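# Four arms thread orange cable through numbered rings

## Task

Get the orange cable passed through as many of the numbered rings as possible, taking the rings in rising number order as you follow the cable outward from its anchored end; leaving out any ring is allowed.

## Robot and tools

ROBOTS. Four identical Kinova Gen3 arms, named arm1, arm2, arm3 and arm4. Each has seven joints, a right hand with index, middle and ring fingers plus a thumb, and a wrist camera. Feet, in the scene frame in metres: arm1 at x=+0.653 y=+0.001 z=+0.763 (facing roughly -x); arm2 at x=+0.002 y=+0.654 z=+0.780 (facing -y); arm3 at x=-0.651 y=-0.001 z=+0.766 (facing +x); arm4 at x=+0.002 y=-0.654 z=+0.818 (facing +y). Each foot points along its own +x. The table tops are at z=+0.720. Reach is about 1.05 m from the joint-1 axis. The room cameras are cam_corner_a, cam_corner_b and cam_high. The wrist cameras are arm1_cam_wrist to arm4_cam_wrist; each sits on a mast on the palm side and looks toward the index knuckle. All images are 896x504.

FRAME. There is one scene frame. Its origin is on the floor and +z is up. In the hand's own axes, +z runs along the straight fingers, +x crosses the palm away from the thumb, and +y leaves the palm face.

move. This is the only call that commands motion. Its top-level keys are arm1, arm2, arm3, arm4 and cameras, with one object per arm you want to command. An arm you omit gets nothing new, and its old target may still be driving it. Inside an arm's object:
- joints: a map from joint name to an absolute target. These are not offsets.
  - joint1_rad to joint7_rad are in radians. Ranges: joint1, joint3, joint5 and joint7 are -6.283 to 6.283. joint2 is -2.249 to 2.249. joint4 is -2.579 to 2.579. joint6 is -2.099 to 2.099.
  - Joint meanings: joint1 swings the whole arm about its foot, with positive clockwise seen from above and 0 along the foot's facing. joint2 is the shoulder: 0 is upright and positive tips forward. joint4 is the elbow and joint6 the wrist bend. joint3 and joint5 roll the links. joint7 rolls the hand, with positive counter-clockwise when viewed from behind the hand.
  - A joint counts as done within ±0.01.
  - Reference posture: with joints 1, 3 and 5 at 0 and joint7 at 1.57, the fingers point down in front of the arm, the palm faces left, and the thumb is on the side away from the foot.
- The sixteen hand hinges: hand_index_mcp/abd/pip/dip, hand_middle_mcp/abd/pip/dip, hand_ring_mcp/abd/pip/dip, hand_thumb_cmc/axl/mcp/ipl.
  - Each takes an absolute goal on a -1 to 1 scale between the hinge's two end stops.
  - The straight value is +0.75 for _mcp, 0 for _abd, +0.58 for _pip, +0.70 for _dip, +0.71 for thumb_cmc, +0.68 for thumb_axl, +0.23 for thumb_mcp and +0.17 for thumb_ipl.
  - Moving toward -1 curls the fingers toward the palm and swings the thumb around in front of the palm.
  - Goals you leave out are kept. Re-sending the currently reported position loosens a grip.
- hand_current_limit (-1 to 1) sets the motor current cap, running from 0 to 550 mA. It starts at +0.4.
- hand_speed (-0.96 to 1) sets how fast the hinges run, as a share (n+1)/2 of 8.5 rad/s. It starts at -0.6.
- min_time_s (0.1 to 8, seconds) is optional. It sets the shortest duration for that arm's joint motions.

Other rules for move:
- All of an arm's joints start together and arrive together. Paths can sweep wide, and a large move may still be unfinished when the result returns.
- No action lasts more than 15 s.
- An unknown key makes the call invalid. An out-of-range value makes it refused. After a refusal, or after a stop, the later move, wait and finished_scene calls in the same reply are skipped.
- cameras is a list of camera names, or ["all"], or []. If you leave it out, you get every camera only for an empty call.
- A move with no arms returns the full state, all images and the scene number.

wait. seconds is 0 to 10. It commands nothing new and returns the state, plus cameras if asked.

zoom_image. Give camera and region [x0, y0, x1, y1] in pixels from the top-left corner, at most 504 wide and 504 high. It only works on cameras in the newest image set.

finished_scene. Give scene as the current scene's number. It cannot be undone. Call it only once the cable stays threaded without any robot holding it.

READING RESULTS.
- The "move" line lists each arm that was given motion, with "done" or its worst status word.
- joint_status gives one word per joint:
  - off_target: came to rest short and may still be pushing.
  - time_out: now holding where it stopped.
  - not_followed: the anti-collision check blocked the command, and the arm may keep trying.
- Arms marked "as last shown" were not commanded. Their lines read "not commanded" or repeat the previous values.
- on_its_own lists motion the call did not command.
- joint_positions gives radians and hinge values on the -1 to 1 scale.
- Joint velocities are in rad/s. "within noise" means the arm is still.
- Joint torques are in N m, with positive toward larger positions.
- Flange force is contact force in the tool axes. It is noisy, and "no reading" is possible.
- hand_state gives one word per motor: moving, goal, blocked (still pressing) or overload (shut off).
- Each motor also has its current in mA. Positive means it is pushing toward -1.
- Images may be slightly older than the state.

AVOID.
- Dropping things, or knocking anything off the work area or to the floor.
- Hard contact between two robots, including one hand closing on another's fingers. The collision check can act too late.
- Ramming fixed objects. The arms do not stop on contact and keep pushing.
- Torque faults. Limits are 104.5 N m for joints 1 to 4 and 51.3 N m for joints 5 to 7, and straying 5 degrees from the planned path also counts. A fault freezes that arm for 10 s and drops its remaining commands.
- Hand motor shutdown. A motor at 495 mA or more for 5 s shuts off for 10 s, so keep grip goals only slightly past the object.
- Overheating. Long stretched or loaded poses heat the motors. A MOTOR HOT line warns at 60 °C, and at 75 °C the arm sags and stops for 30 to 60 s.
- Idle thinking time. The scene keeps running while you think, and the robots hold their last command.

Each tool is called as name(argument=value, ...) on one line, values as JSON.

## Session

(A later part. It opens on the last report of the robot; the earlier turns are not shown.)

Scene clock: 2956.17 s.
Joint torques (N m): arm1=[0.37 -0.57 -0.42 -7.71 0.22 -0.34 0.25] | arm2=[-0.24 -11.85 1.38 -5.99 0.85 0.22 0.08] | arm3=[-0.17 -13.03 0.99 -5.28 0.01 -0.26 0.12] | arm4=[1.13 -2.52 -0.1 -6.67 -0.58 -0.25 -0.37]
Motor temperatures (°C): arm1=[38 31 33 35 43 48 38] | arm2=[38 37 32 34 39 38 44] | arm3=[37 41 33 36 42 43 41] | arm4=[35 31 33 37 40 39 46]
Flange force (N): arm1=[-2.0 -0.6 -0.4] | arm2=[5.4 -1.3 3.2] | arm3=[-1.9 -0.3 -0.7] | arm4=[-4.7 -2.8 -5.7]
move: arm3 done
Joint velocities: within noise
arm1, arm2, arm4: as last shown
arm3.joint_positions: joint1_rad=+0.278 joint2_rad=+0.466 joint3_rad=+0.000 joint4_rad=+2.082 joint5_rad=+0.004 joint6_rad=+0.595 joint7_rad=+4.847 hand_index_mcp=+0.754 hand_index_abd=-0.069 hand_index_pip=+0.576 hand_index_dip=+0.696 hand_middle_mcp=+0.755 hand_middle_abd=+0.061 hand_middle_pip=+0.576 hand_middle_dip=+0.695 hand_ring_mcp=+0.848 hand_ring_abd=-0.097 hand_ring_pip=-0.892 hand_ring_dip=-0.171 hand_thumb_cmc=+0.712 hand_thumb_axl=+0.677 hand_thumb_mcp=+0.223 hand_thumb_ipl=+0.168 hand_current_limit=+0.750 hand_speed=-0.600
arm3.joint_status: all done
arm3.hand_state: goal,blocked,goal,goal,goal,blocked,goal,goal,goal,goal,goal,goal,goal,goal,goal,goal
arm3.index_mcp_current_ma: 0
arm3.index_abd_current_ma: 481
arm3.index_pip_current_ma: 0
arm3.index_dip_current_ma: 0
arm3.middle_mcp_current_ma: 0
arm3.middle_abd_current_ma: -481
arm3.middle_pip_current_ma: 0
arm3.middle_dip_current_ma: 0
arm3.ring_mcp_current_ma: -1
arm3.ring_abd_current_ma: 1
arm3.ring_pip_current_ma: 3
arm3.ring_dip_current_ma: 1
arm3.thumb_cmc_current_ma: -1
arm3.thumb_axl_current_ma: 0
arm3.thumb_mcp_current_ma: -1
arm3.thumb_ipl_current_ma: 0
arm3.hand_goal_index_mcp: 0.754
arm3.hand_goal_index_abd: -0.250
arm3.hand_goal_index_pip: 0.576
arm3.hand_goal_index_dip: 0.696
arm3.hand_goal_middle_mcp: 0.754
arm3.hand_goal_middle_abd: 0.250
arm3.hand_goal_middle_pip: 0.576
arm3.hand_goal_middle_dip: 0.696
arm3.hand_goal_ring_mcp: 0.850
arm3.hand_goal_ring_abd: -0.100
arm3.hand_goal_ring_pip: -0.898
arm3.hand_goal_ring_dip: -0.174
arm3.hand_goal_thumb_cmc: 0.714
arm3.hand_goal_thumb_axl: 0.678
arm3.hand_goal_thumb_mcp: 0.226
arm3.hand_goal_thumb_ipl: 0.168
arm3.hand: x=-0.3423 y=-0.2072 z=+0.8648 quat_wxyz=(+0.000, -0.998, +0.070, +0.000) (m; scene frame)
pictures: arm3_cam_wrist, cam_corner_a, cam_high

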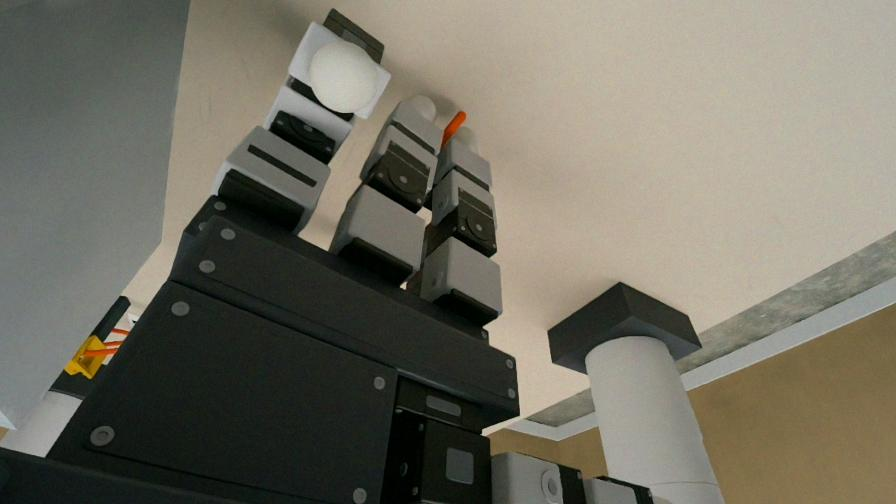

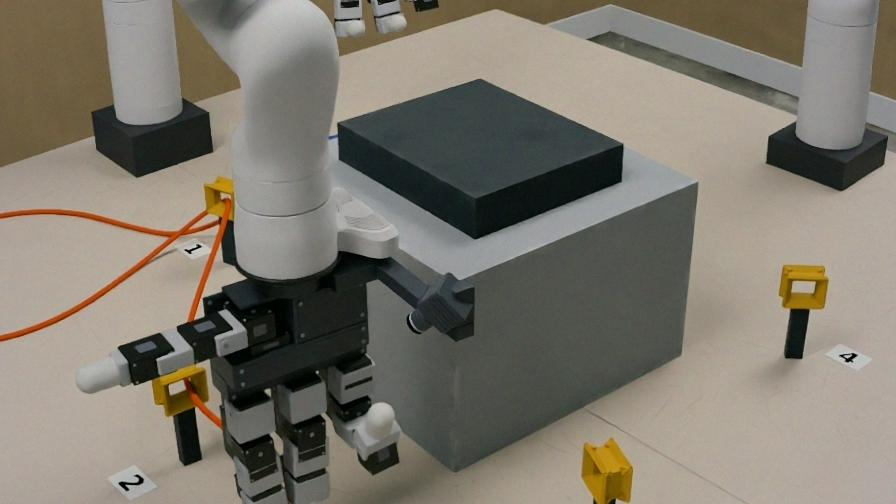

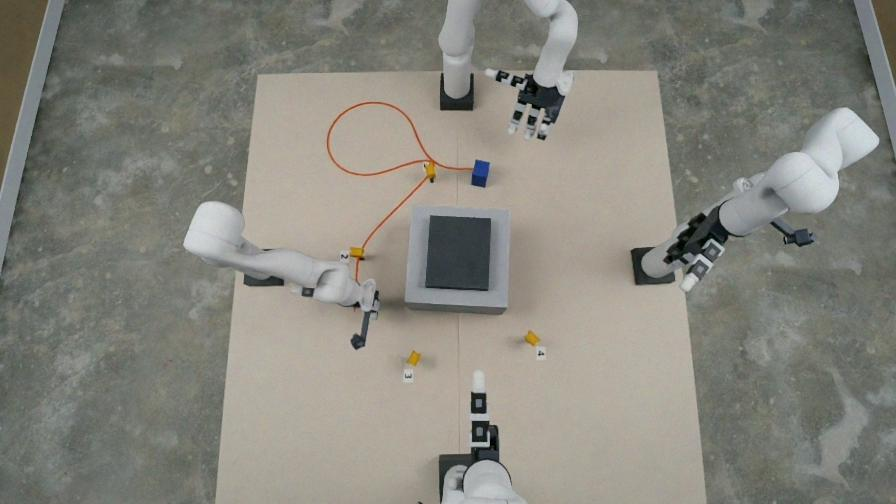

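wait(seconds=0.1, cameras=["cam_corner_b", "cam_high", "cam_corner_a"])

zoom_image(camera="cam_corner_b", region=[740, 200, 896, 400])

zoom_image(camera="cam_high", region=[400, 140, 480, 200])

zoom_image(camera="cam_corner_a", region=[130, 150, 280, 280])

Scene clock: 2962.87 s.
Joint torques (N m): arm1=[0.46 -0.56 -0.43 -7.72 0.17 -0.33 0.3] | arm2=[-0.28 -11.82 1.27 -5.95 0.86 0.26 0.07] | arm3=[-0.09 -12.97 1.09 -5.26 0.04 -0.3 0.05] | arm4=[1.13 -2.52 -0.11 -6.7 -0.6 -0.24 -0.39]
Motor temperatures (°C): arm1=[38 31 33 35 43 48 38] | arm2=[38 37 32 34 39 38 44] | arm3=[37 41 33 36 42 43 41] | arm4=[35 31 33 37 40 39 46]
Flange force (N): arm1=[-1.9 -0.6 -0.3] | arm2=[5.4 -1.1 3.3] | arm3=[-1.9 -0.4 -1.0] | arm4=[-4.7 -2.9 -5.6]
Joint velocities: within noise
arm1.joint_positions: joint1_rad=-0.550 joint2_rad=-0.436 joint3_rad=-0.047 joint4_rad=+1.499 joint5_rad=+0.004 joint6_rad=+1.995 joint7_rad=+1.775 hand_index_mcp=+0.753 hand_index_abd=+0.000 hand_index_pip=+0.577 hand_index_dip=+0.696 hand_middle_mcp=+0.753 hand_middle_abd=+0.000 hand_middle_pip=+0.577 hand_middle_dip=+0.696 hand_ring_mcp=+0.753 hand_ring_abd=+0.000 hand_ring_pip=+0.577 hand_ring_dip=+0.696 hand_thumb_cmc=+0.714 hand_thumb_axl=+0.677 hand_thumb_mcp=+0.224 hand_thumb_ipl=+0.168 hand_current_limit=+0.400 hand_speed=-0.600
arm1.joint_status: not commanded
arm1.hand_state: goal,goal,goal,goal,goal,goal,goal,goal,goal,goal,overload,goal,goal,goal,goal,goal
arm1.index_mcp_current_ma: 0
arm1.index_abd_current_ma: 0
arm1.index_pip_current_ma: 0
arm1.index_dip_current_ma: 0
arm1.middle_mcp_current_ma: 0
arm1.middle_abd_current_ma: 0
arm1.middle_pip_current_ma: 0
arm1.middle_dip_current_ma: 0
arm1.ring_mcp_current_ma: 0
arm1.ring_abd_current_ma: 0
arm1.ring_pip_current_ma: 0
arm1.ring_dip_current_ma: 0
arm1.thumb_cmc_current_ma: 0
arm1.thumb_axl_current_ma: 0
arm1.thumb_mcp_current_ma: -2
arm1.thumb_ipl_current_ma: 0
arm1.hand_goal_index_mcp: 0.754
arm1.hand_goal_index_abd: 0.000
arm1.hand_goal_index_pip: 0.576
arm1.hand_goal_index_dip: 0.696
arm1.hand_goal_middle_mcp: 0.754
arm1.hand_goal_middle_abd: 0.000
arm1.hand_goal_middle_pip: 0.576
arm1.hand_goal_middle_dip: 0.696
arm1.hand_goal_ring_mcp: 0.754
arm1.hand_goal_ring_abd: 0.000
arm1.hand_goal_ring_pip: 0.576
arm1.hand_goal_ring_dip: 0.696
arm1.hand_goal_thumb_cmc: 0.714
arm1.hand_goal_thumb_axl: 0.678
arm1.hand_goal_thumb_mcp: 0.226
arm1.hand_goal_thumb_ipl: 0.168
arm1.hand: x=+0.5862 y=-0.1235 z=+1.2802 quat_wxyz=(+0.004, +0.911, +0.409, -0.040) (m; scene frame)
arm2.joint_positions: joint1_rad=-1.200 joint2_rad=+0.177 joint3_rad=+0.000 joint4_rad=+2.145 joint5_rad=+0.350 joint6_rad=+0.855 joint7_rad=-1.797 hand_index_mcp=+0.759 hand_index_abd=+0.057 hand_index_pip=+0.580 hand_index_dip=-0.638 hand_middle_mcp=+0.759 hand_middle_abd=-0.117 hand_middle_pip=+0.580 hand_middle_dip=-0.637 hand_ring_mcp=+0.852 hand_ring_abd=-0.097 hand_ring_pip=-0.893 hand_ring_dip=-0.172 hand_thumb_cmc=+0.717 hand_thumb_axl=+0.677 hand_thumb_mcp=+0.223 hand_thumb_ipl=+0.168 hand_current_limit=+0.750 hand_speed=-0.600
arm2.joint_status: not commanded
arm2.hand_state: goal,goal,goal,goal,goal,goal,goal,goal,goal,goal,goal,goal,goal,goal,goal,goal
arm2.index_mcp_current_ma: 10
arm2.index_abd_current_ma: -5
arm2.index_pip_current_ma: 9
arm2.index_dip_current_ma: 0
arm2.middle_mcp_current_ma: 12
arm2.middle_abd_current_ma: 6
arm2.middle_pip_current_ma: 8
arm2.middle_dip_current_ma: 2
arm2.ring_mcp_current_ma: 4
arm2.ring_abd_current_ma: 4
arm2.ring_pip_current_ma: 12
arm2.ring_dip_current_ma: 5
arm2.thumb_cmc_current_ma: 5
arm2.thumb_axl_current_ma: -1
arm2.thumb_mcp_current_ma: -7
arm2.thumb_ipl_current_ma: 0
arm2.hand_goal_index_mcp: 0.754
arm2.hand_goal_index_abd: 0.060
arm2.hand_goal_index_pip: 0.576
arm2.hand_goal_index_dip: -0.638
arm2.hand_goal_middle_mcp: 0.754
arm2.hand_goal_middle_abd: -0.120
arm2.hand_goal_middle_pip: 0.576
arm2.hand_goal_middle_dip: -0.638
arm2.hand_goal_ring_mcp: 0.850
arm2.hand_goal_ring_abd: -0.100
arm2.hand_goal_ring_pip: -0.898
arm2.hand_goal_ring_dip: -0.174
arm2.hand_goal_thumb_cmc: 0.714
arm2.hand_goal_thumb_axl: 0.678
arm2.hand_goal_thumb_mcp: 0.226
arm2.hand_goal_thumb_ipl: 0.168
arm2.hand: x=+0.1895 y=+0.3765 z=+0.9980 quat_wxyz=(+0.130, +0.973, -0.189, -0.026) (m; scene frame)
arm3.joint_positions: joint1_rad=+0.278 joint2_rad=+0.466 joint3_rad=+0.000 joint4_rad=+2.082 joint5_rad=+0.004 joint6_rad=+0.595 joint7_rad=+4.847 hand_index_mcp=+0.754 hand_index_abd=-0.069 hand_index_pip=+0.576 hand_index_dip=+0.696 hand_middle_mcp=+0.755 hand_middle_abd=+0.061 hand_middle_pip=+0.576 hand_middle_dip=+0.695 hand_ring_mcp=+0.848 hand_ring_abd=-0.097 hand_ring_pip=-0.892 hand_ring_dip=-0.171 hand_thumb_cmc=+0.712 hand_thumb_axl=+0.677 hand_thumb_mcp=+0.223 hand_thumb_ipl=+0.168 hand_current_limit=+0.750 hand_speed=-0.600
arm3.joint_status: all done
arm3.hand_state: goal,blocked,goal,goal,goal,blocked,goal,goal,goal,goal,goal,goal,goal,goal,goal,goal
arm3.index_mcp_current_ma: 0
arm3.index_abd_current_ma: 481
arm3.index_pip_current_ma: 0
arm3.index_dip_current_ma: 0
arm3.middle_mcp_current_ma: 0
arm3.middle_abd_current_ma: -481
arm3.middle_pip_current_ma: 0
arm3.middle_dip_current_ma: 0
arm3.ring_mcp_current_ma: -1
arm3.ring_abd_current_ma: 1
arm3.ring_pip_current_ma: 3
arm3.ring_dip_current_ma: 1
arm3.thumb_cmc_current_ma: -1
arm3.thumb_axl_current_ma: 0
arm3.thumb_mcp_current_ma: -1
arm3.thumb_ipl_current_ma: 0
arm3.hand_goal_index_mcp: 0.754
arm3.hand_goal_index_abd: -0.250
arm3.hand_goal_index_pip: 0.576
arm3.hand_goal_index_dip: 0.696
arm3.hand_goal_middle_mcp: 0.754
arm3.hand_goal_middle_abd: 0.250
arm3.hand_goal_middle_pip: 0.576
arm3.hand_goal_middle_dip: 0.696
arm3.hand_goal_ring_mcp: 0.850
arm3.hand_goal_ring_abd: -0.100
arm3.hand_goal_ring_pip: -0.898
arm3.hand_goal_ring_dip: -0.174
arm3.hand_goal_thumb_cmc: 0.714
arm3.hand_goal_thumb_axl: 0.678
arm3.hand_goal_thumb_mcp: 0.226
arm3.hand_goal_thumb_ipl: 0.168
arm3.hand: x=-0.3423 y=-0.2072 z=+0.8648 quat_wxyz=(+0.000, -0.998, +0.070, +0.000) (m; scene frame)
arm4.joint_positions: joint1_rad=+0.181 joint2_rad=-0.351 joint3_rad=-0.031 joint4_rad=+1.429 joint5_rad=-0.012 joint6_rad=+1.974 joint7_rad=+1.684 hand_index_mcp=+0.753 hand_index_abd=+0.115 hand_index_pip=+0.577 hand_index_dip=+0.696 hand_middle_mcp=+0.753 hand_middle_abd=-0.117 hand_middle_pip=+0.577 hand_middle_dip=+0.696 hand_ring_mcp=+0.848 hand_ring_abd=-0.097 hand_ring_pip=-0.891 hand_ring_dip=-0.171 hand_thumb_cmc=+0.714 hand_thumb_axl=+0.677 hand_thumb_mcp=+0.224 hand_thumb_ipl=+0.168 hand_current_limit=+0.750 hand_speed=-0.600
arm4.joint_status: not commanded
arm4.hand_state: goal,goal,goal,goal,goal,goal,goal,goal,goal,goal,goal,goal,goal,goal,goal,goal
arm4.index_mcp_current_ma: 0
arm4.index_abd_current_ma: -2
arm4.index_pip_current_ma: 0
arm4.index_dip_current_ma: 0
arm4.middle_mcp_current_ma: 0
arm4.middle_abd_current_ma: 1
arm4.middle_pip_current_ma: 0
arm4.middle_dip_current_ma: 0
arm4.ring_mcp_current_ma: -1
arm4.ring_abd_current_ma: 1
arm4.ring_pip_current_ma: 5
arm4.ring_dip_current_ma: 1
arm4.thumb_cmc_current_ma: 0
arm4.thumb_axl_current_ma: 0
arm4.thumb_mcp_current_ma: -1
arm4.thumb_ipl_current_ma: 0
arm4.hand_goal_index_mcp: 0.754
arm4.hand_goal_index_abd: 0.120
arm4.hand_goal_index_pip: 0.576
arm4.hand_goal_index_dip: 0.696
arm4.hand_goal_middle_mcp: 0.754
arm4.hand_goal_middle_abd: -0.120
arm4.hand_goal_middle_pip: 0.576
arm4.hand_goal_middle_dip: 0.696
arm4.hand_goal_ring_mcp: 0.850
arm4.hand_goal_ring_abd: -0.100
arm4.hand_goal_ring_pip: -0.898
arm4.hand_goal_ring_dip: -0.174
arm4.hand_goal_thumb_cmc: 0.714
arm4.hand_goal_thumb_axl: 0.678
arm4.hand_goal_thumb_mcp: 0.226
arm4.hand_goal_thumb_ipl: 0.168
arm4.hand: x=-0.0445 y=-0.4776 z=+1.3488 quat_wxyz=(+0.036, -0.706, +0.706, +0.029) (m; scene frame)
wait: 0.10 s; at rest from the start
pictures: cam_corner_a, cam_corner_b, cam_high

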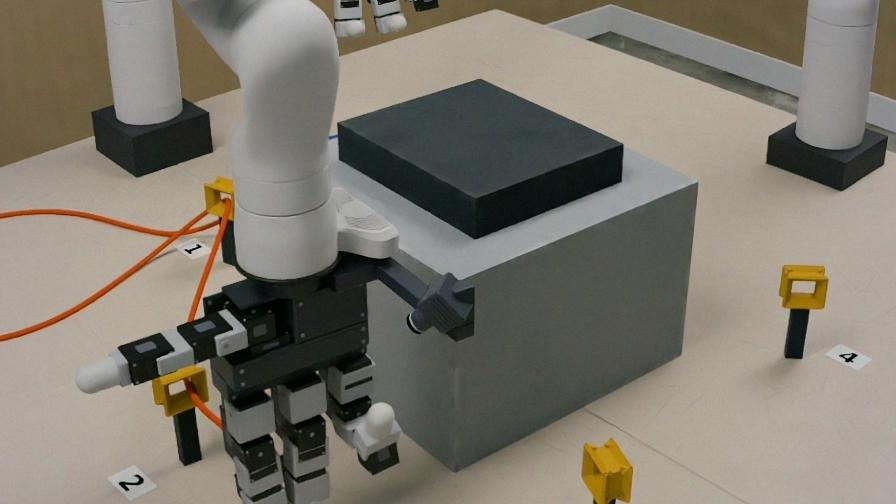

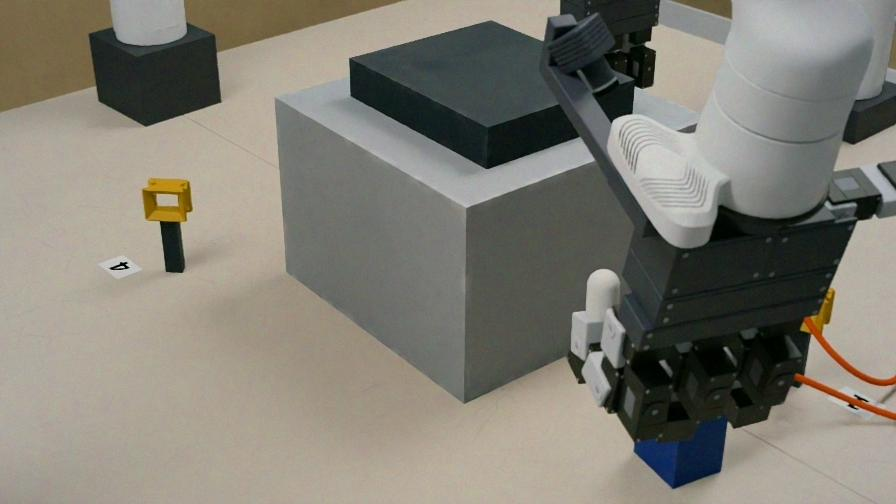

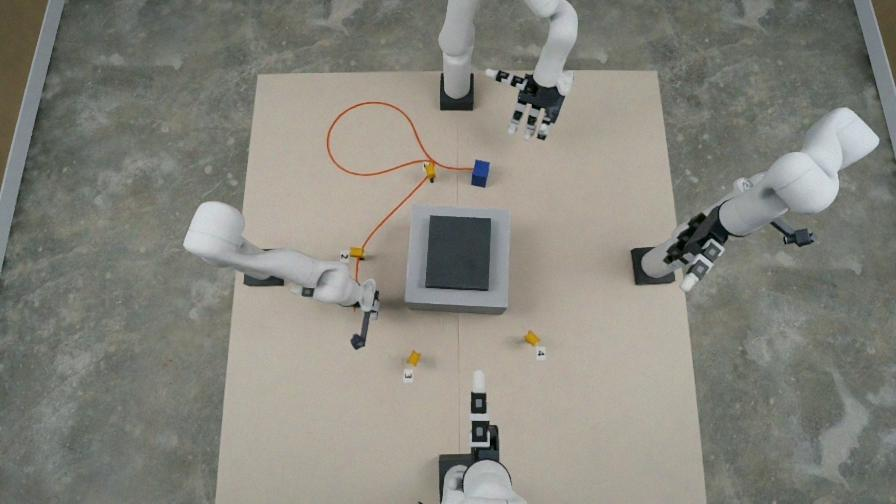

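Scaled by 2.520 from the camera's 896x504 image, which has a finer 1280x720 frame.

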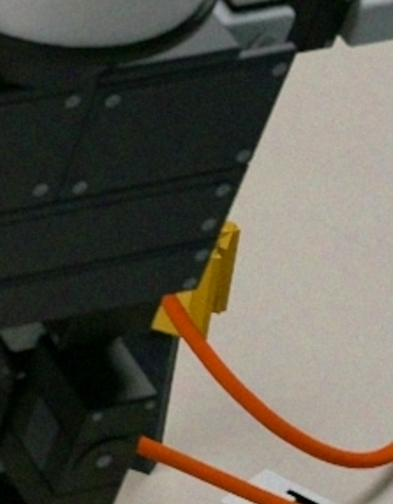

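Scaled by 6.300 from the camera's 896x504 image, which has a finer 1280x720 frame.

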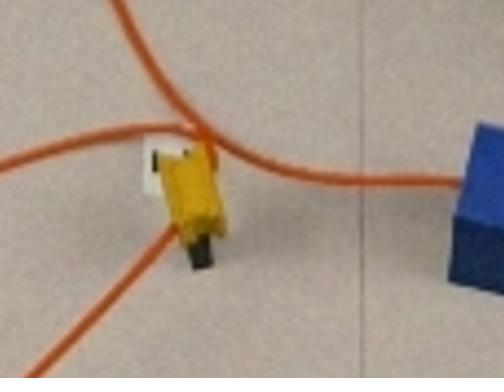

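Scaled by 3.360 from the camera's 896x504 image, which has a finer 1280x720 frame.

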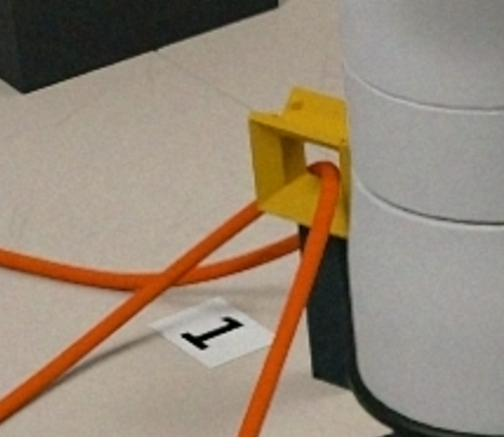

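move(arm3={"joints": {"joint1_rad": 0.3638, "joint2_rad": 0.4925, "joint4_rad": 2.0276, "joint5_rad": 0.0045, "joint6_rad": 0.6227, "joint7_rad": 4.9326}, "min_time_s": 0.6})

move(arm3={"joints": {"hand_index_abd": -0.035, "hand_middle_abd": 0.025}}, cameras=["arm3_cam_wrist", "cam_high", "cam_corner_a"])

zoom_image(camera="arm3_cam_wrist", region=[360, 20, 600, 240])

zoom_image(camera="cam_corner_a", region=[100, 280, 400, 500])

Scene clock: 2994.00 s.
Joint torques (N m): arm1=[0.39 -0.57 -0.45 -7.72 0.19 -0.34 0.27] | arm2=[-0.25 -11.88 1.31 -5.97 0.88 0.25 0.05] | arm3=[-0.09 -13.76 1.06 -5.62 0.02 -0.27 0.1] | arm4=[1.09 -2.49 -0.09 -6.72 -0.59 -0.25 -0.39]
Motor temperatures (°C): arm1=[38 31 33 35 43 48 38] | arm2=[38 37 32 34 39 38 44] | arm3=[37 41 33 36 42 43 41] | arm4=[35 31 33 37 40 39 46]
Flange force (N): arm1=[-1.9 -0.7 -0.3] | arm2=[5.5 -1.1 3.3] | arm3=[-2.2 -0.8 -0.3] | arm4=[-4.6 -2.8 -5.5]
move: arm3 done
Joint velocities: within noise
arm1, arm2, arm4: as last shown
arm3.joint_positions: joint1_rad=+0.364 joint2_rad=+0.492 joint3_rad=+0.000 joint4_rad=+2.028 joint5_rad=+0.005 joint6_rad=+0.623 joint7_rad=+4.933 hand_index_mcp=+0.757 hand_index_abd=-0.069 hand_index_pip=+0.576 hand_index_dip=+0.696 hand_middle_mcp=+0.758 hand_middle_abd=+0.061 hand_middle_pip=+0.578 hand_middle_dip=+0.695 hand_ring_mcp=+0.848 hand_ring_abd=-0.097 hand_ring_pip=-0.892 hand_ring_dip=-0.171 hand_thumb_cmc=+0.712 hand_thumb_axl=+0.677 hand_thumb_mcp=+0.223 hand_thumb_ipl=+0.168 hand_current_limit=+0.750 hand_speed=-0.600
arm3.joint_status: all done
arm3.hand_state: goal,blocked,goal,goal,goal,blocked,goal,goal,goal,goal,goal,goal,goal,goal,goal,goal
arm3.index_mcp_current_ma: 1
arm3.index_abd_current_ma: 481
arm3.index_pip_current_ma: 0
arm3.index_dip_current_ma: 0
arm3.middle_mcp_current_ma: 2
arm3.middle_abd_current_ma: -481
arm3.middle_pip_current_ma: 0
arm3.middle_dip_current_ma: 0
arm3.ring_mcp_current_ma: -1
arm3.ring_abd_current_ma: 1
arm3.ring_pip_current_ma: 3
arm3.ring_dip_current_ma: 1
arm3.thumb_cmc_current_ma: -1
arm3.thumb_axl_current_ma: 0
arm3.thumb_mcp_current_ma: -1
arm3.thumb_ipl_current_ma: 0
arm3.hand_goal_index_mcp: 0.754
arm3.hand_goal_index_abd: -0.250
arm3.hand_goal_index_pip: 0.576
arm3.hand_goal_index_dip: 0.696
arm3.hand_goal_middle_mcp: 0.754
arm3.hand_goal_middle_abd: 0.250
arm3.hand_goal_middle_pip: 0.576
arm3.hand_goal_middle_dip: 0.696
arm3.hand_goal_ring_mcp: 0.850
arm3.hand_goal_ring_abd: -0.100
arm3.hand_goal_ring_pip: -0.898
arm3.hand_goal_ring_dip: -0.174
arm3.hand_goal_thumb_cmc: 0.714
arm3.hand_goal_thumb_axl: 0.678
arm3.hand_goal_thumb_mcp: 0.226
arm3.hand_goal_thumb_ipl: 0.168
arm3.hand: x=-0.3383 y=-0.2422 z=+0.8647 quat_wxyz=(+0.000, -0.998, +0.070, +0.000) (m; scene frame)
pictures: none

Scene clock: 2994.53 s.
Joint torques (N m): arm1=[0.36 -0.57 -0.4 -7.66 0.21 -0.33 0.25] | arm2=[-0.25 -11.93 1.35 -6.03 0.86 0.19 0.02] | arm3=[-0.32 -13.64 0.79 -5.34 -0.13 -0.23 0.12] | arm4=[1.09 -2.54 -0.1 -6.71 -0.61 -0.25 -0.41]
Motor temperatures (°C): arm1=[38 31 33 35 43 48 38] | arm2=[38 37 32 34 39 38 44] | arm3=[37 41 33 36 42 43 41] | arm4=[35 31 33 37 40 39 46]
Flange force (N): arm1=[-2.0 -0.5 -0.6] | arm2=[5.4 -1.1 3.3] | arm3=[-1.7 0.0 -0.7] | arm4=[-4.7 -2.9 -5.6]
move: arm3 done
Joint velocities: within noise
arm1, arm2, arm4: as last shown
arm3.joint_positions: joint1_rad=+0.364 joint2_rad=+0.492 joint3_rad=+0.000 joint4_rad=+2.028 joint5_rad=+0.005 joint6_rad=+0.623 joint7_rad=+4.933 hand_index_mcp=+0.755 hand_index_abd=-0.032 hand_index_pip=+0.576 hand_index_dip=+0.696 hand_middle_mcp=+0.755 hand_middle_abd=+0.025 hand_middle_pip=+0.578 hand_middle_dip=+0.695 hand_ring_mcp=+0.848 hand_ring_abd=-0.097 hand_ring_pip=-0.892 hand_ring_dip=-0.171 hand_thumb_cmc=+0.712 hand_thumb_axl=+0.677 hand_thumb_mcp=+0.223 hand_thumb_ipl=+0.168 hand_current_limit=+0.750 hand_speed=-0.600
arm3.joint_status: all done
arm3.hand_state: goal,goal,goal,goal,goal,goal,goal,goal,goal,goal,goal,goal,goal,goal,goal,goal
arm3.index_mcp_current_ma: 0
arm3.index_abd_current_ma: 1
arm3.index_pip_current_ma: 0
arm3.index_dip_current_ma: 0
arm3.middle_mcp_current_ma: 0
arm3.middle_abd_current_ma: 0
arm3.middle_pip_current_ma: 0
arm3.middle_dip_current_ma: 0
arm3.ring_mcp_current_ma: -1
arm3.ring_abd_current_ma: 1
arm3.ring_pip_current_ma: 3
arm3.ring_dip_current_ma: 1
arm3.thumb_cmc_current_ma: -1
arm3.thumb_axl_current_ma: 0
arm3.thumb_mcp_current_ma: -1
arm3.thumb_ipl_current_ma: 0
arm3.hand_goal_index_mcp: 0.754
arm3.hand_goal_index_abd: -0.034
arm3.hand_goal_index_pip: 0.576
arm3.hand_goal_index_dip: 0.696
arm3.hand_goal_middle_mcp: 0.754
arm3.hand_goal_middle_abd: 0.026
arm3.hand_goal_middle_pip: 0.576
arm3.hand_goal_middle_dip: 0.696
arm3.hand_goal_ring_mcp: 0.850
arm3.hand_goal_ring_abd: -0.100
arm3.hand_goal_ring_pip: -0.898
arm3.hand_goal_ring_dip: -0.174
arm3.hand_goal_thumb_cmc: 0.714
arm3.hand_goal_thumb_axl: 0.678
arm3.hand_goal_thumb_mcp: 0.226
arm3.hand_goal_thumb_ipl: 0.168
arm3.hand: x=-0.3383 y=-0.2422 z=+0.8647 quat_wxyz=(+0.000, -0.998, +0.070, +0.000) (m; scene frame)
pictures: arm3_cam_wrist, cam_corner_a, cam_high

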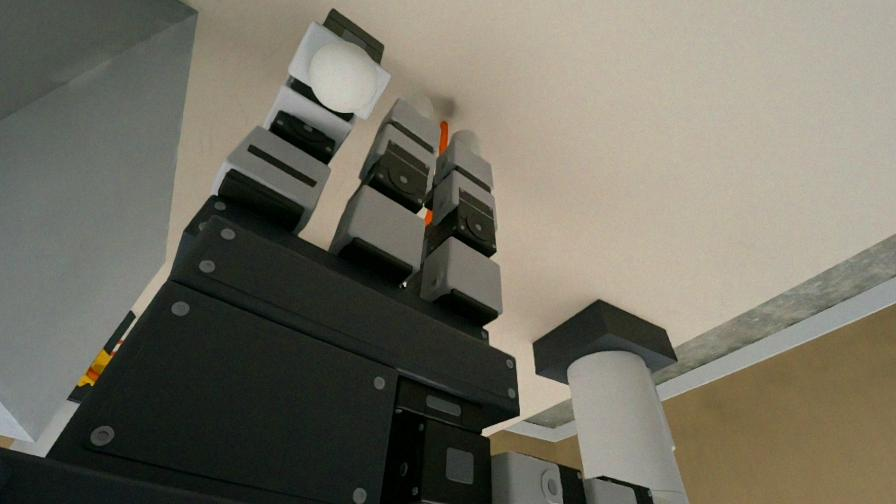

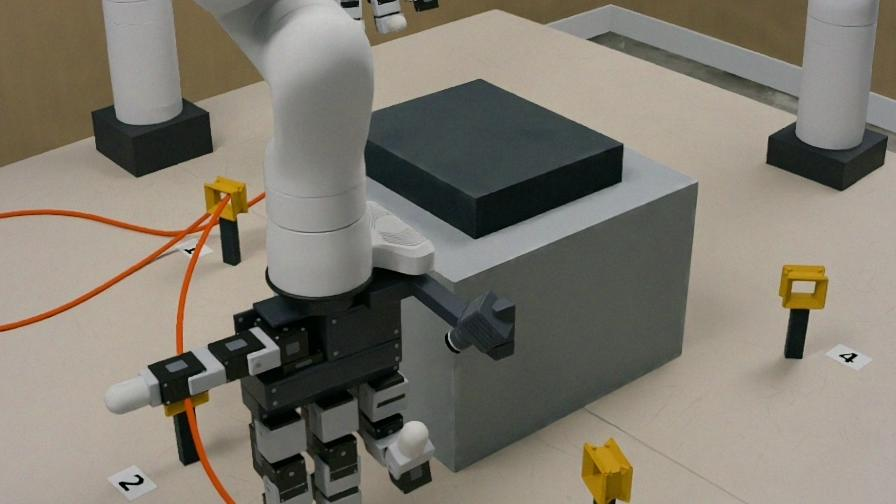

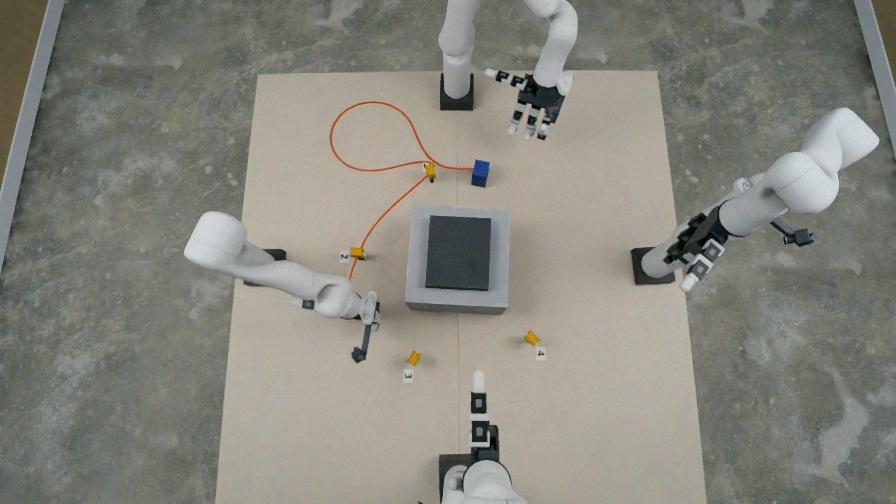

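Scaled by 2.100 from the camera's 896x504 image, which has a finer 1280x720 frame.

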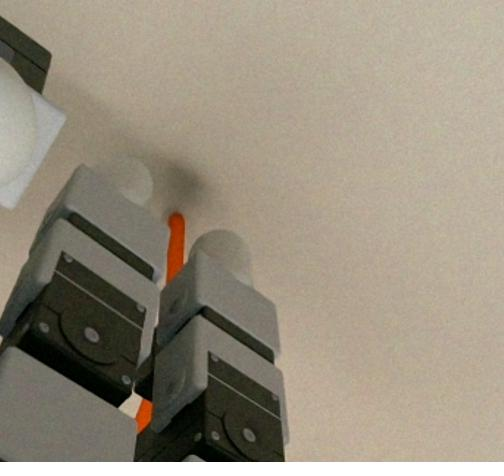

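Scaled by 1.680 from the camera's 896x504 image, which has a finer 1280x720 frame.

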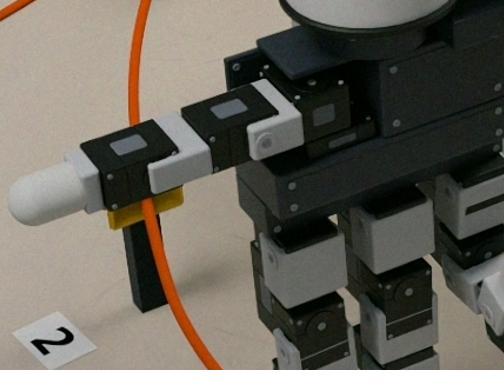

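move(arm3={"joints": {"joint1_rad": -0.0035, "joint2_rad": 0.3969, "joint4_rad": 2.1255, "joint5_rad": 0.0034, "joint6_rad": 0.6211, "joint7_rad": 4.6188}, "min_time_s": 1.5}, cameras=["arm3_cam_wrist", "cam_high", "cam_corner_a"])

zoom_image(camera="arm3_cam_wrist", region=[360, 20, 600, 240])

zoom_image(camera="cam_corner_a", region=[100, 280, 300, 500])

zoom_image(camera="cam_high", region=[320, 200, 420, 320])

Scene clock: 3005.17 s.
Joint torques (N m): arm1=[0.42 -0.55 -0.41 -7.66 0.21 -0.34 0.25] | arm2=[-0.3 -11.85 1.33 -5.97 0.85 0.2 0.06] | arm3=[-0.28 -11.82 0.77 -5.38 -0.1 -0.17 0.06] | arm4=[1.14 -2.54 -0.04 -6.69 -0.59 -0.24 -0.38]
Motor temperatures (°C): arm1=[38 31 33 35 43 48 38] | arm2=[38 37 32 34 39 38 44] | arm3=[37 41 33 36 42 43 41] | arm4=[35 31 33 37 40 39 46]
Flange force (N): arm1=[-2.0 -0.6 -0.6] | arm2=[5.4 -1.1 3.1] | arm3=[-2.1 0.5 -0.8] | arm4=[-4.8 -2.6 -5.6]
move: arm3 done
Joint velocities: within noise
arm1, arm2, arm4: as last shown
arm3.joint_positions: joint1_rad=-0.004 joint2_rad=+0.397 joint3_rad=+0.000 joint4_rad=+2.126 joint5_rad=+0.003 joint6_rad=+0.621 joint7_rad=+4.619 hand_index_mcp=+0.754 hand_index_abd=-0.032 hand_index_pip=+0.576 hand_index_dip=+0.696 hand_middle_mcp=+0.755 hand_middle_abd=+0.025 hand_middle_pip=+0.578 hand_middle_dip=+0.695 hand_ring_mcp=+0.848 hand_ring_abd=-0.097 hand_ring_pip=-0.892 hand_ring_dip=-0.171 hand_thumb_cmc=+0.712 hand_thumb_axl=+0.677 hand_thumb_mcp=+0.223 hand_thumb_ipl=+0.168 hand_current_limit=+0.750 hand_speed=-0.600
arm3.joint_status: all done
arm3.hand_state: goal,goal,goal,goal,goal,goal,goal,goal,goal,goal,goal,goal,goal,goal,goal,goal
arm3.index_mcp_current_ma: 0
arm3.index_abd_current_ma: 0
arm3.index_pip_current_ma: 0
arm3.index_dip_current_ma: 0
arm3.middle_mcp_current_ma: 0
arm3.middle_abd_current_ma: 0
arm3.middle_pip_current_ma: 0
arm3.middle_dip_current_ma: 0
arm3.ring_mcp_current_ma: -1
arm3.ring_abd_current_ma: 1
arm3.ring_pip_current_ma: 3
arm3.ring_dip_current_ma: 1
arm3.thumb_cmc_current_ma: -1
arm3.thumb_axl_current_ma: 0
arm3.thumb_mcp_current_ma: -1
arm3.thumb_ipl_current_ma: 0
arm3.hand_goal_index_mcp: 0.754
arm3.hand_goal_index_abd: -0.034
arm3.hand_goal_index_pip: 0.576
arm3.hand_goal_index_dip: 0.696
arm3.hand_goal_middle_mcp: 0.754
arm3.hand_goal_middle_abd: 0.026
arm3.hand_goal_middle_pip: 0.576
arm3.hand_goal_middle_dip: 0.696
arm3.hand_goal_ring_mcp: 0.850
arm3.hand_goal_ring_abd: -0.100
arm3.hand_goal_ring_pip: -0.898
arm3.hand_goal_ring_dip: -0.174
arm3.hand_goal_thumb_cmc: 0.714
arm3.hand_goal_thumb_axl: 0.678
arm3.hand_goal_thumb_mcp: 0.226
arm3.hand_goal_thumb_ipl: 0.168
arm3.hand: x=-0.3370 y=-0.1084 z=+0.8819 quat_wxyz=(+0.000, -0.999, +0.044, +0.000) (m; scene frame)
pictures: arm3_cam_wrist, cam_corner_a, cam_high

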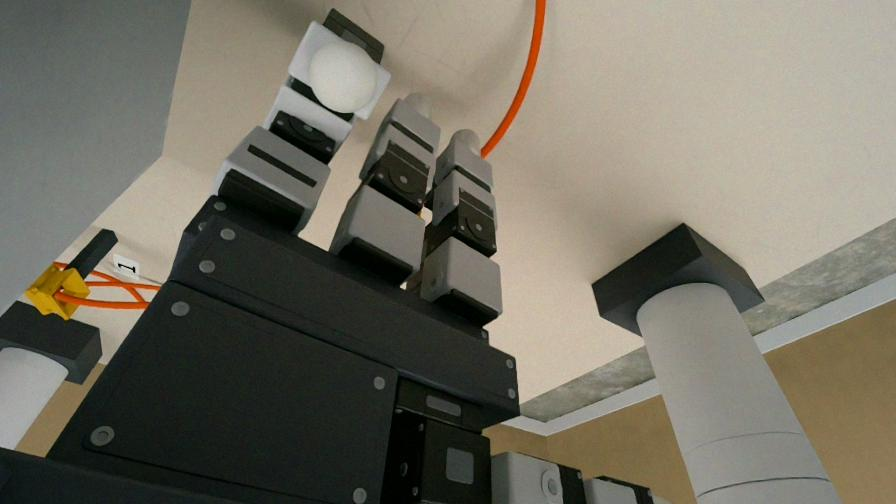

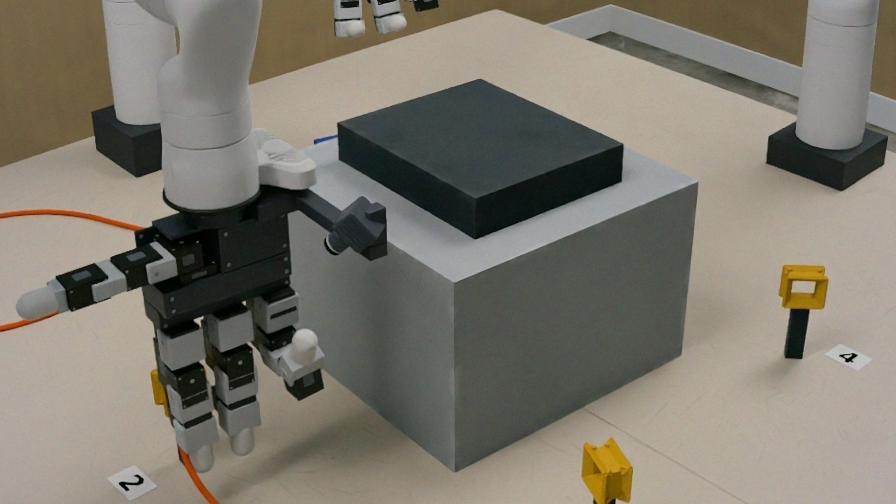

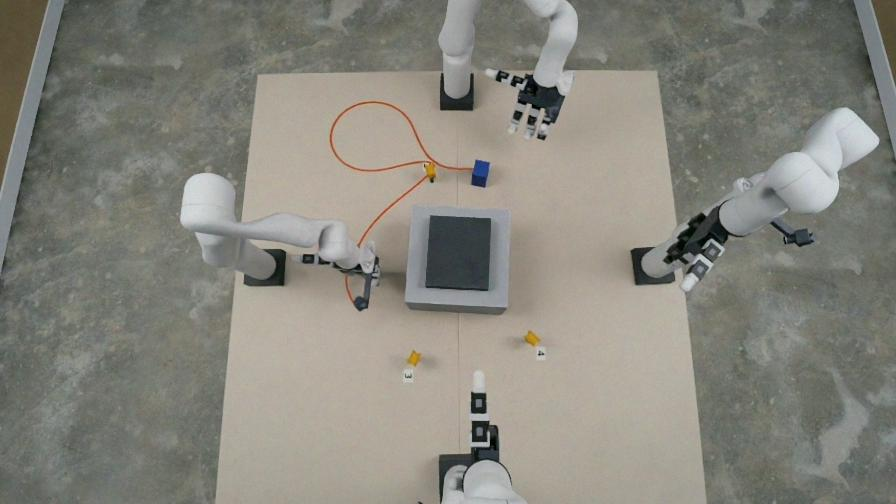

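Scaled by 2.100 from the camera's 896x504 image, which has a finer 1280x720 frame.

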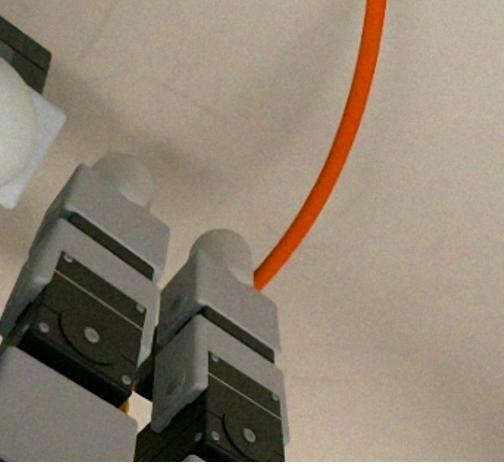

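Scaled by 2.291 from the camera's 896x504 image, which has a finer 1280x720 frame.

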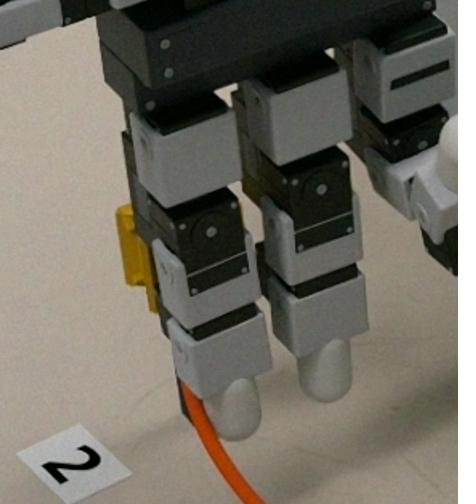

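Scaled by 4.200 from the camera's 896x504 image, which has a finer 1280x720 frame.

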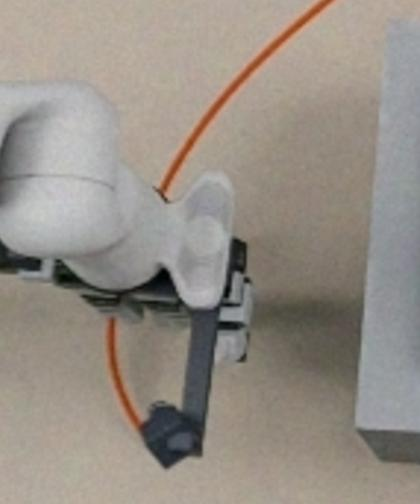

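move(arm3={"joints": {"joint1_rad": -0.0035, "joint2_rad": 0.2565, "joint4_rad": 2.0244, "joint5_rad": 0.0026, "joint6_rad": 0.863, "joint7_rad": 4.6199, "hand_index_abd": 0.1, "hand_middle_abd": -0.1}})

move(arm3={"joints": {"joint1_rad": -0.0056, "joint2_rad": 0.1762, "joint4_rad": 2.0325, "joint5_rad": 0.0025, "joint6_rad": 0.9341, "joint7_rad": 4.2688}}, cameras=["arm3_cam_wrist", "cam_high", "cam_corner_a"])

zoom_image(camera="arm3_cam_wrist", region=[360, 0, 660, 240])

zoom_image(camera="cam_corner_a", region=[100, 300, 300, 504])

zoom_image(camera="cam_high", region=[320, 200, 420, 320])

Scene clock: 3038.23 s.
Joint torques (N m): arm1=[0.41 -0.54 -0.42 -7.68 0.18 -0.32 0.27] | arm2=[-0.26 -11.83 1.27 -6.06 0.81 0.22 0.04] | arm3=[-0.26 -10.89 0.71 -6.85 -0.1 -0.19 0.08] | arm4=[1.12 -2.5 -0.08 -6.7 -0.59 -0.25 -0.39]
Motor temperatures (°C): arm1=[38 31 33 35 43 48 38] | arm2=[38 37 32 34 39 38 44] | arm3=[37 41 33 36 42 43 41] | arm4=[35 31 33 37 40 39 46]
Flange force (N): arm1=[-1.9 -0.6 -0.4] | arm2=[5.1 -1.1 3.3] | arm3=[-2.0 -0.1 -0.1] | arm4=[-4.7 -2.8 -5.6]
move: arm3 done
Joint velocities: within noise
arm1, arm2, arm4: as last shown
arm3.joint_positions: joint1_rad=-0.004 joint2_rad=+0.257 joint3_rad=+0.000 joint4_rad=+2.024 joint5_rad=+0.003 joint6_rad=+0.863 joint7_rad=+4.620 hand_index_mcp=+0.754 hand_index_abd=+0.096 hand_index_pip=+0.576 hand_index_dip=+0.696 hand_middle_mcp=+0.755 hand_middle_abd=-0.096 hand_middle_pip=+0.578 hand_middle_dip=+0.695 hand_ring_mcp=+0.848 hand_ring_abd=-0.097 hand_ring_pip=-0.892 hand_ring_dip=-0.171 hand_thumb_cmc=+0.712 hand_thumb_axl=+0.677 hand_thumb_mcp=+0.223 hand_thumb_ipl=+0.168 hand_current_limit=+0.750 hand_speed=-0.600
arm3.joint_status: all done
arm3.hand_state: goal,goal,goal,goal,goal,goal,goal,goal,goal,goal,goal,goal,goal,goal,goal,goal
arm3.index_mcp_current_ma: 0
arm3.index_abd_current_ma: -1
arm3.index_pip_current_ma: 0
arm3.index_dip_current_ma: 0
arm3.middle_mcp_current_ma: 0
arm3.middle_abd_current_ma: 1
arm3.middle_pip_current_ma: 0
arm3.middle_dip_current_ma: 0
arm3.ring_mcp_current_ma: -1
arm3.ring_abd_current_ma: 1
arm3.ring_pip_current_ma: 3
arm3.ring_dip_current_ma: 1
arm3.thumb_cmc_current_ma: -1
arm3.thumb_axl_current_ma: 0
arm3.thumb_mcp_current_ma: -1
arm3.thumb_ipl_current_ma: 0
arm3.hand_goal_index_mcp: 0.754
arm3.hand_goal_index_abd: 0.100
arm3.hand_goal_index_pip: 0.576
arm3.hand_goal_index_dip: 0.696
arm3.hand_goal_middle_mcp: 0.754
arm3.hand_goal_middle_abd: -0.100
arm3.hand_goal_middle_pip: 0.576
arm3.hand_goal_middle_dip: 0.696
arm3.hand_goal_ring_mcp: 0.850
arm3.hand_goal_ring_abd: -0.100
arm3.hand_goal_ring_pip: -0.898
arm3.hand_goal_ring_dip: -0.174
arm3.hand_goal_thumb_cmc: 0.714
arm3.hand_goal_thumb_axl: 0.678
arm3.hand_goal_thumb_mcp: 0.226
arm3.hand_goal_thumb_ipl: 0.168
arm3.hand: x=-0.3372 y=-0.1086 z=+0.9519 quat_wxyz=(+0.000, -0.999, +0.044, +0.000) (m; scene frame)
pictures: none

Scene clock: 3039.20 s.
Joint torques (N m): arm1=[0.45 -0.55 -0.44 -7.7 0.2 -0.33 0.28] | arm2=[-0.29 -11.9 1.3 -6 0.85 0.25 0.09] | arm3=[-0.25 -9.64 0.64 -7.23 -0.14 -0.21 0.12] | arm4=[1.12 -2.51 -0.08 -6.69 -0.6 -0.25 -0.38]
Motor temperatures (°C): arm1=[38 31 33 35 43 48 38] | arm2=[38 37 32 34 39 38 44] | arm3=[37 41 33 36 42 43 41] | arm4=[35 31 33 37 40 39 46]
Flange force (N): arm1=[-1.9 -0.6 -0.4] | arm2=[5.4 -1.2 3.5] | arm3=[-2.3 0.3 -0.2] | arm4=[-4.7 -2.7 -5.6]
move: arm3 done
Joint velocities: within noise
arm1, arm2, arm4: as last shown
arm3.joint_positions: joint1_rad=-0.006 joint2_rad=+0.176 joint3_rad=+0.000 joint4_rad=+2.033 joint5_rad=+0.003 joint6_rad=+0.934 joint7_rad=+4.269 hand_index_mcp=+0.754 hand_index_abd=+0.096 hand_index_pip=+0.576 hand_index_dip=+0.696 hand_middle_mcp=+0.755 hand_middle_abd=-0.096 hand_middle_pip=+0.578 hand_middle_dip=+0.695 hand_ring_mcp=+0.848 hand_ring_abd=-0.097 hand_ring_pip=-0.892 hand_ring_dip=-0.171 hand_thumb_cmc=+0.712 hand_thumb_axl=+0.677 hand_thumb_mcp=+0.223 hand_thumb_ipl=+0.168 hand_current_limit=+0.750 hand_speed=-0.600
arm3.joint_status: all done
arm3.hand_state: goal,goal,goal,goal,goal,goal,goal,goal,goal,goal,goal,goal,goal,goal,goal,goal
arm3.index_mcp_current_ma: 0
arm3.index_abd_current_ma: -1
arm3.index_pip_current_ma: 0
arm3.index_dip_current_ma: 0
arm3.middle_mcp_current_ma: 0
arm3.middle_abd_current_ma: 1
arm3.middle_pip_current_ma: 0
arm3.middle_dip_current_ma: 0
arm3.ring_mcp_current_ma: -1
arm3.ring_abd_current_ma: 1
arm3.ring_pip_current_ma: 3
arm3.ring_dip_current_ma: 1
arm3.thumb_cmc_current_ma: -1
arm3.thumb_axl_current_ma: 0
arm3.thumb_mcp_current_ma: -1
arm3.thumb_ipl_current_ma: 0
arm3.hand_goal_index_mcp: 0.754
arm3.hand_goal_index_abd: 0.100
arm3.hand_goal_index_pip: 0.576
arm3.hand_goal_index_dip: 0.696
arm3.hand_goal_middle_mcp: 0.754
arm3.hand_goal_middle_abd: -0.100
arm3.hand_goal_middle_pip: 0.576
arm3.hand_goal_middle_dip: 0.696
arm3.hand_goal_ring_mcp: 0.850
arm3.hand_goal_ring_abd: -0.100
arm3.hand_goal_ring_pip: -0.898
arm3.hand_goal_ring_dip: -0.174
arm3.hand_goal_thumb_cmc: 0.714
arm3.hand_goal_thumb_axl: 0.678
arm3.hand_goal_thumb_mcp: 0.226
arm3.hand_goal_thumb_ipl: 0.168
arm3.hand: x=-0.3821 y=-0.0928 z=+0.9769 quat_wxyz=(+0.000, -0.976, +0.216, +0.000) (m; scene frame)
pictures: arm3_cam_wrist, cam_corner_a, cam_high

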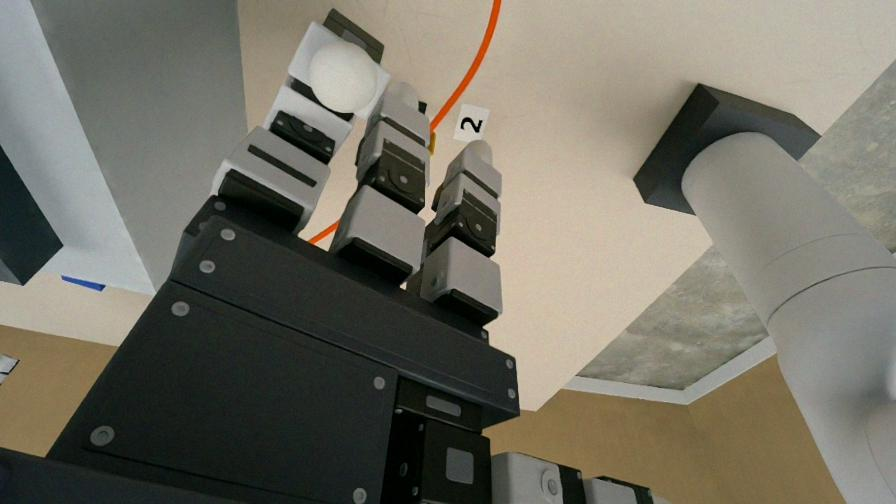

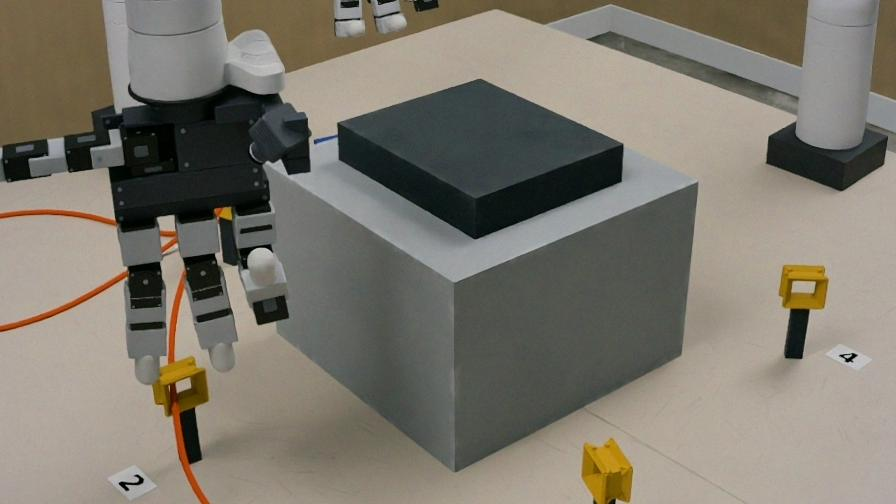

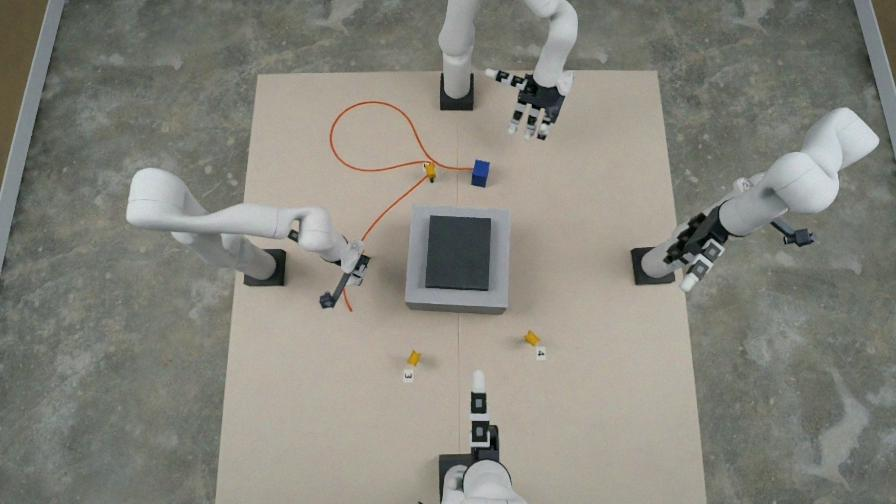

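Scaled by 1.680 from the camera's 896x504 image, which has a finer 1280x720 frame.

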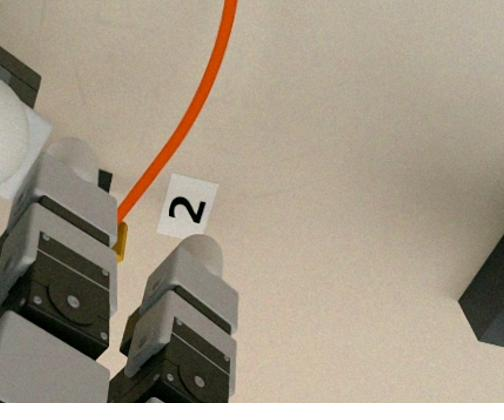

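Scaled by 2.471 from the camera's 896x504 image, which has a finer 1280x720 frame.

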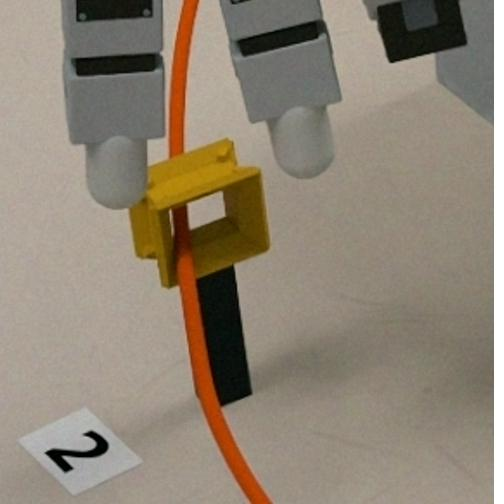

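Scaled by 4.200 from the camera's 896x504 image, which has a finer 1280x720 frame.

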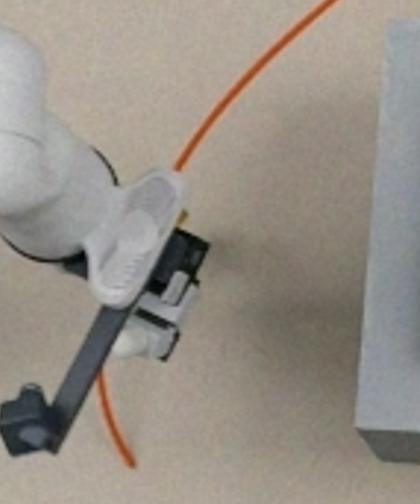

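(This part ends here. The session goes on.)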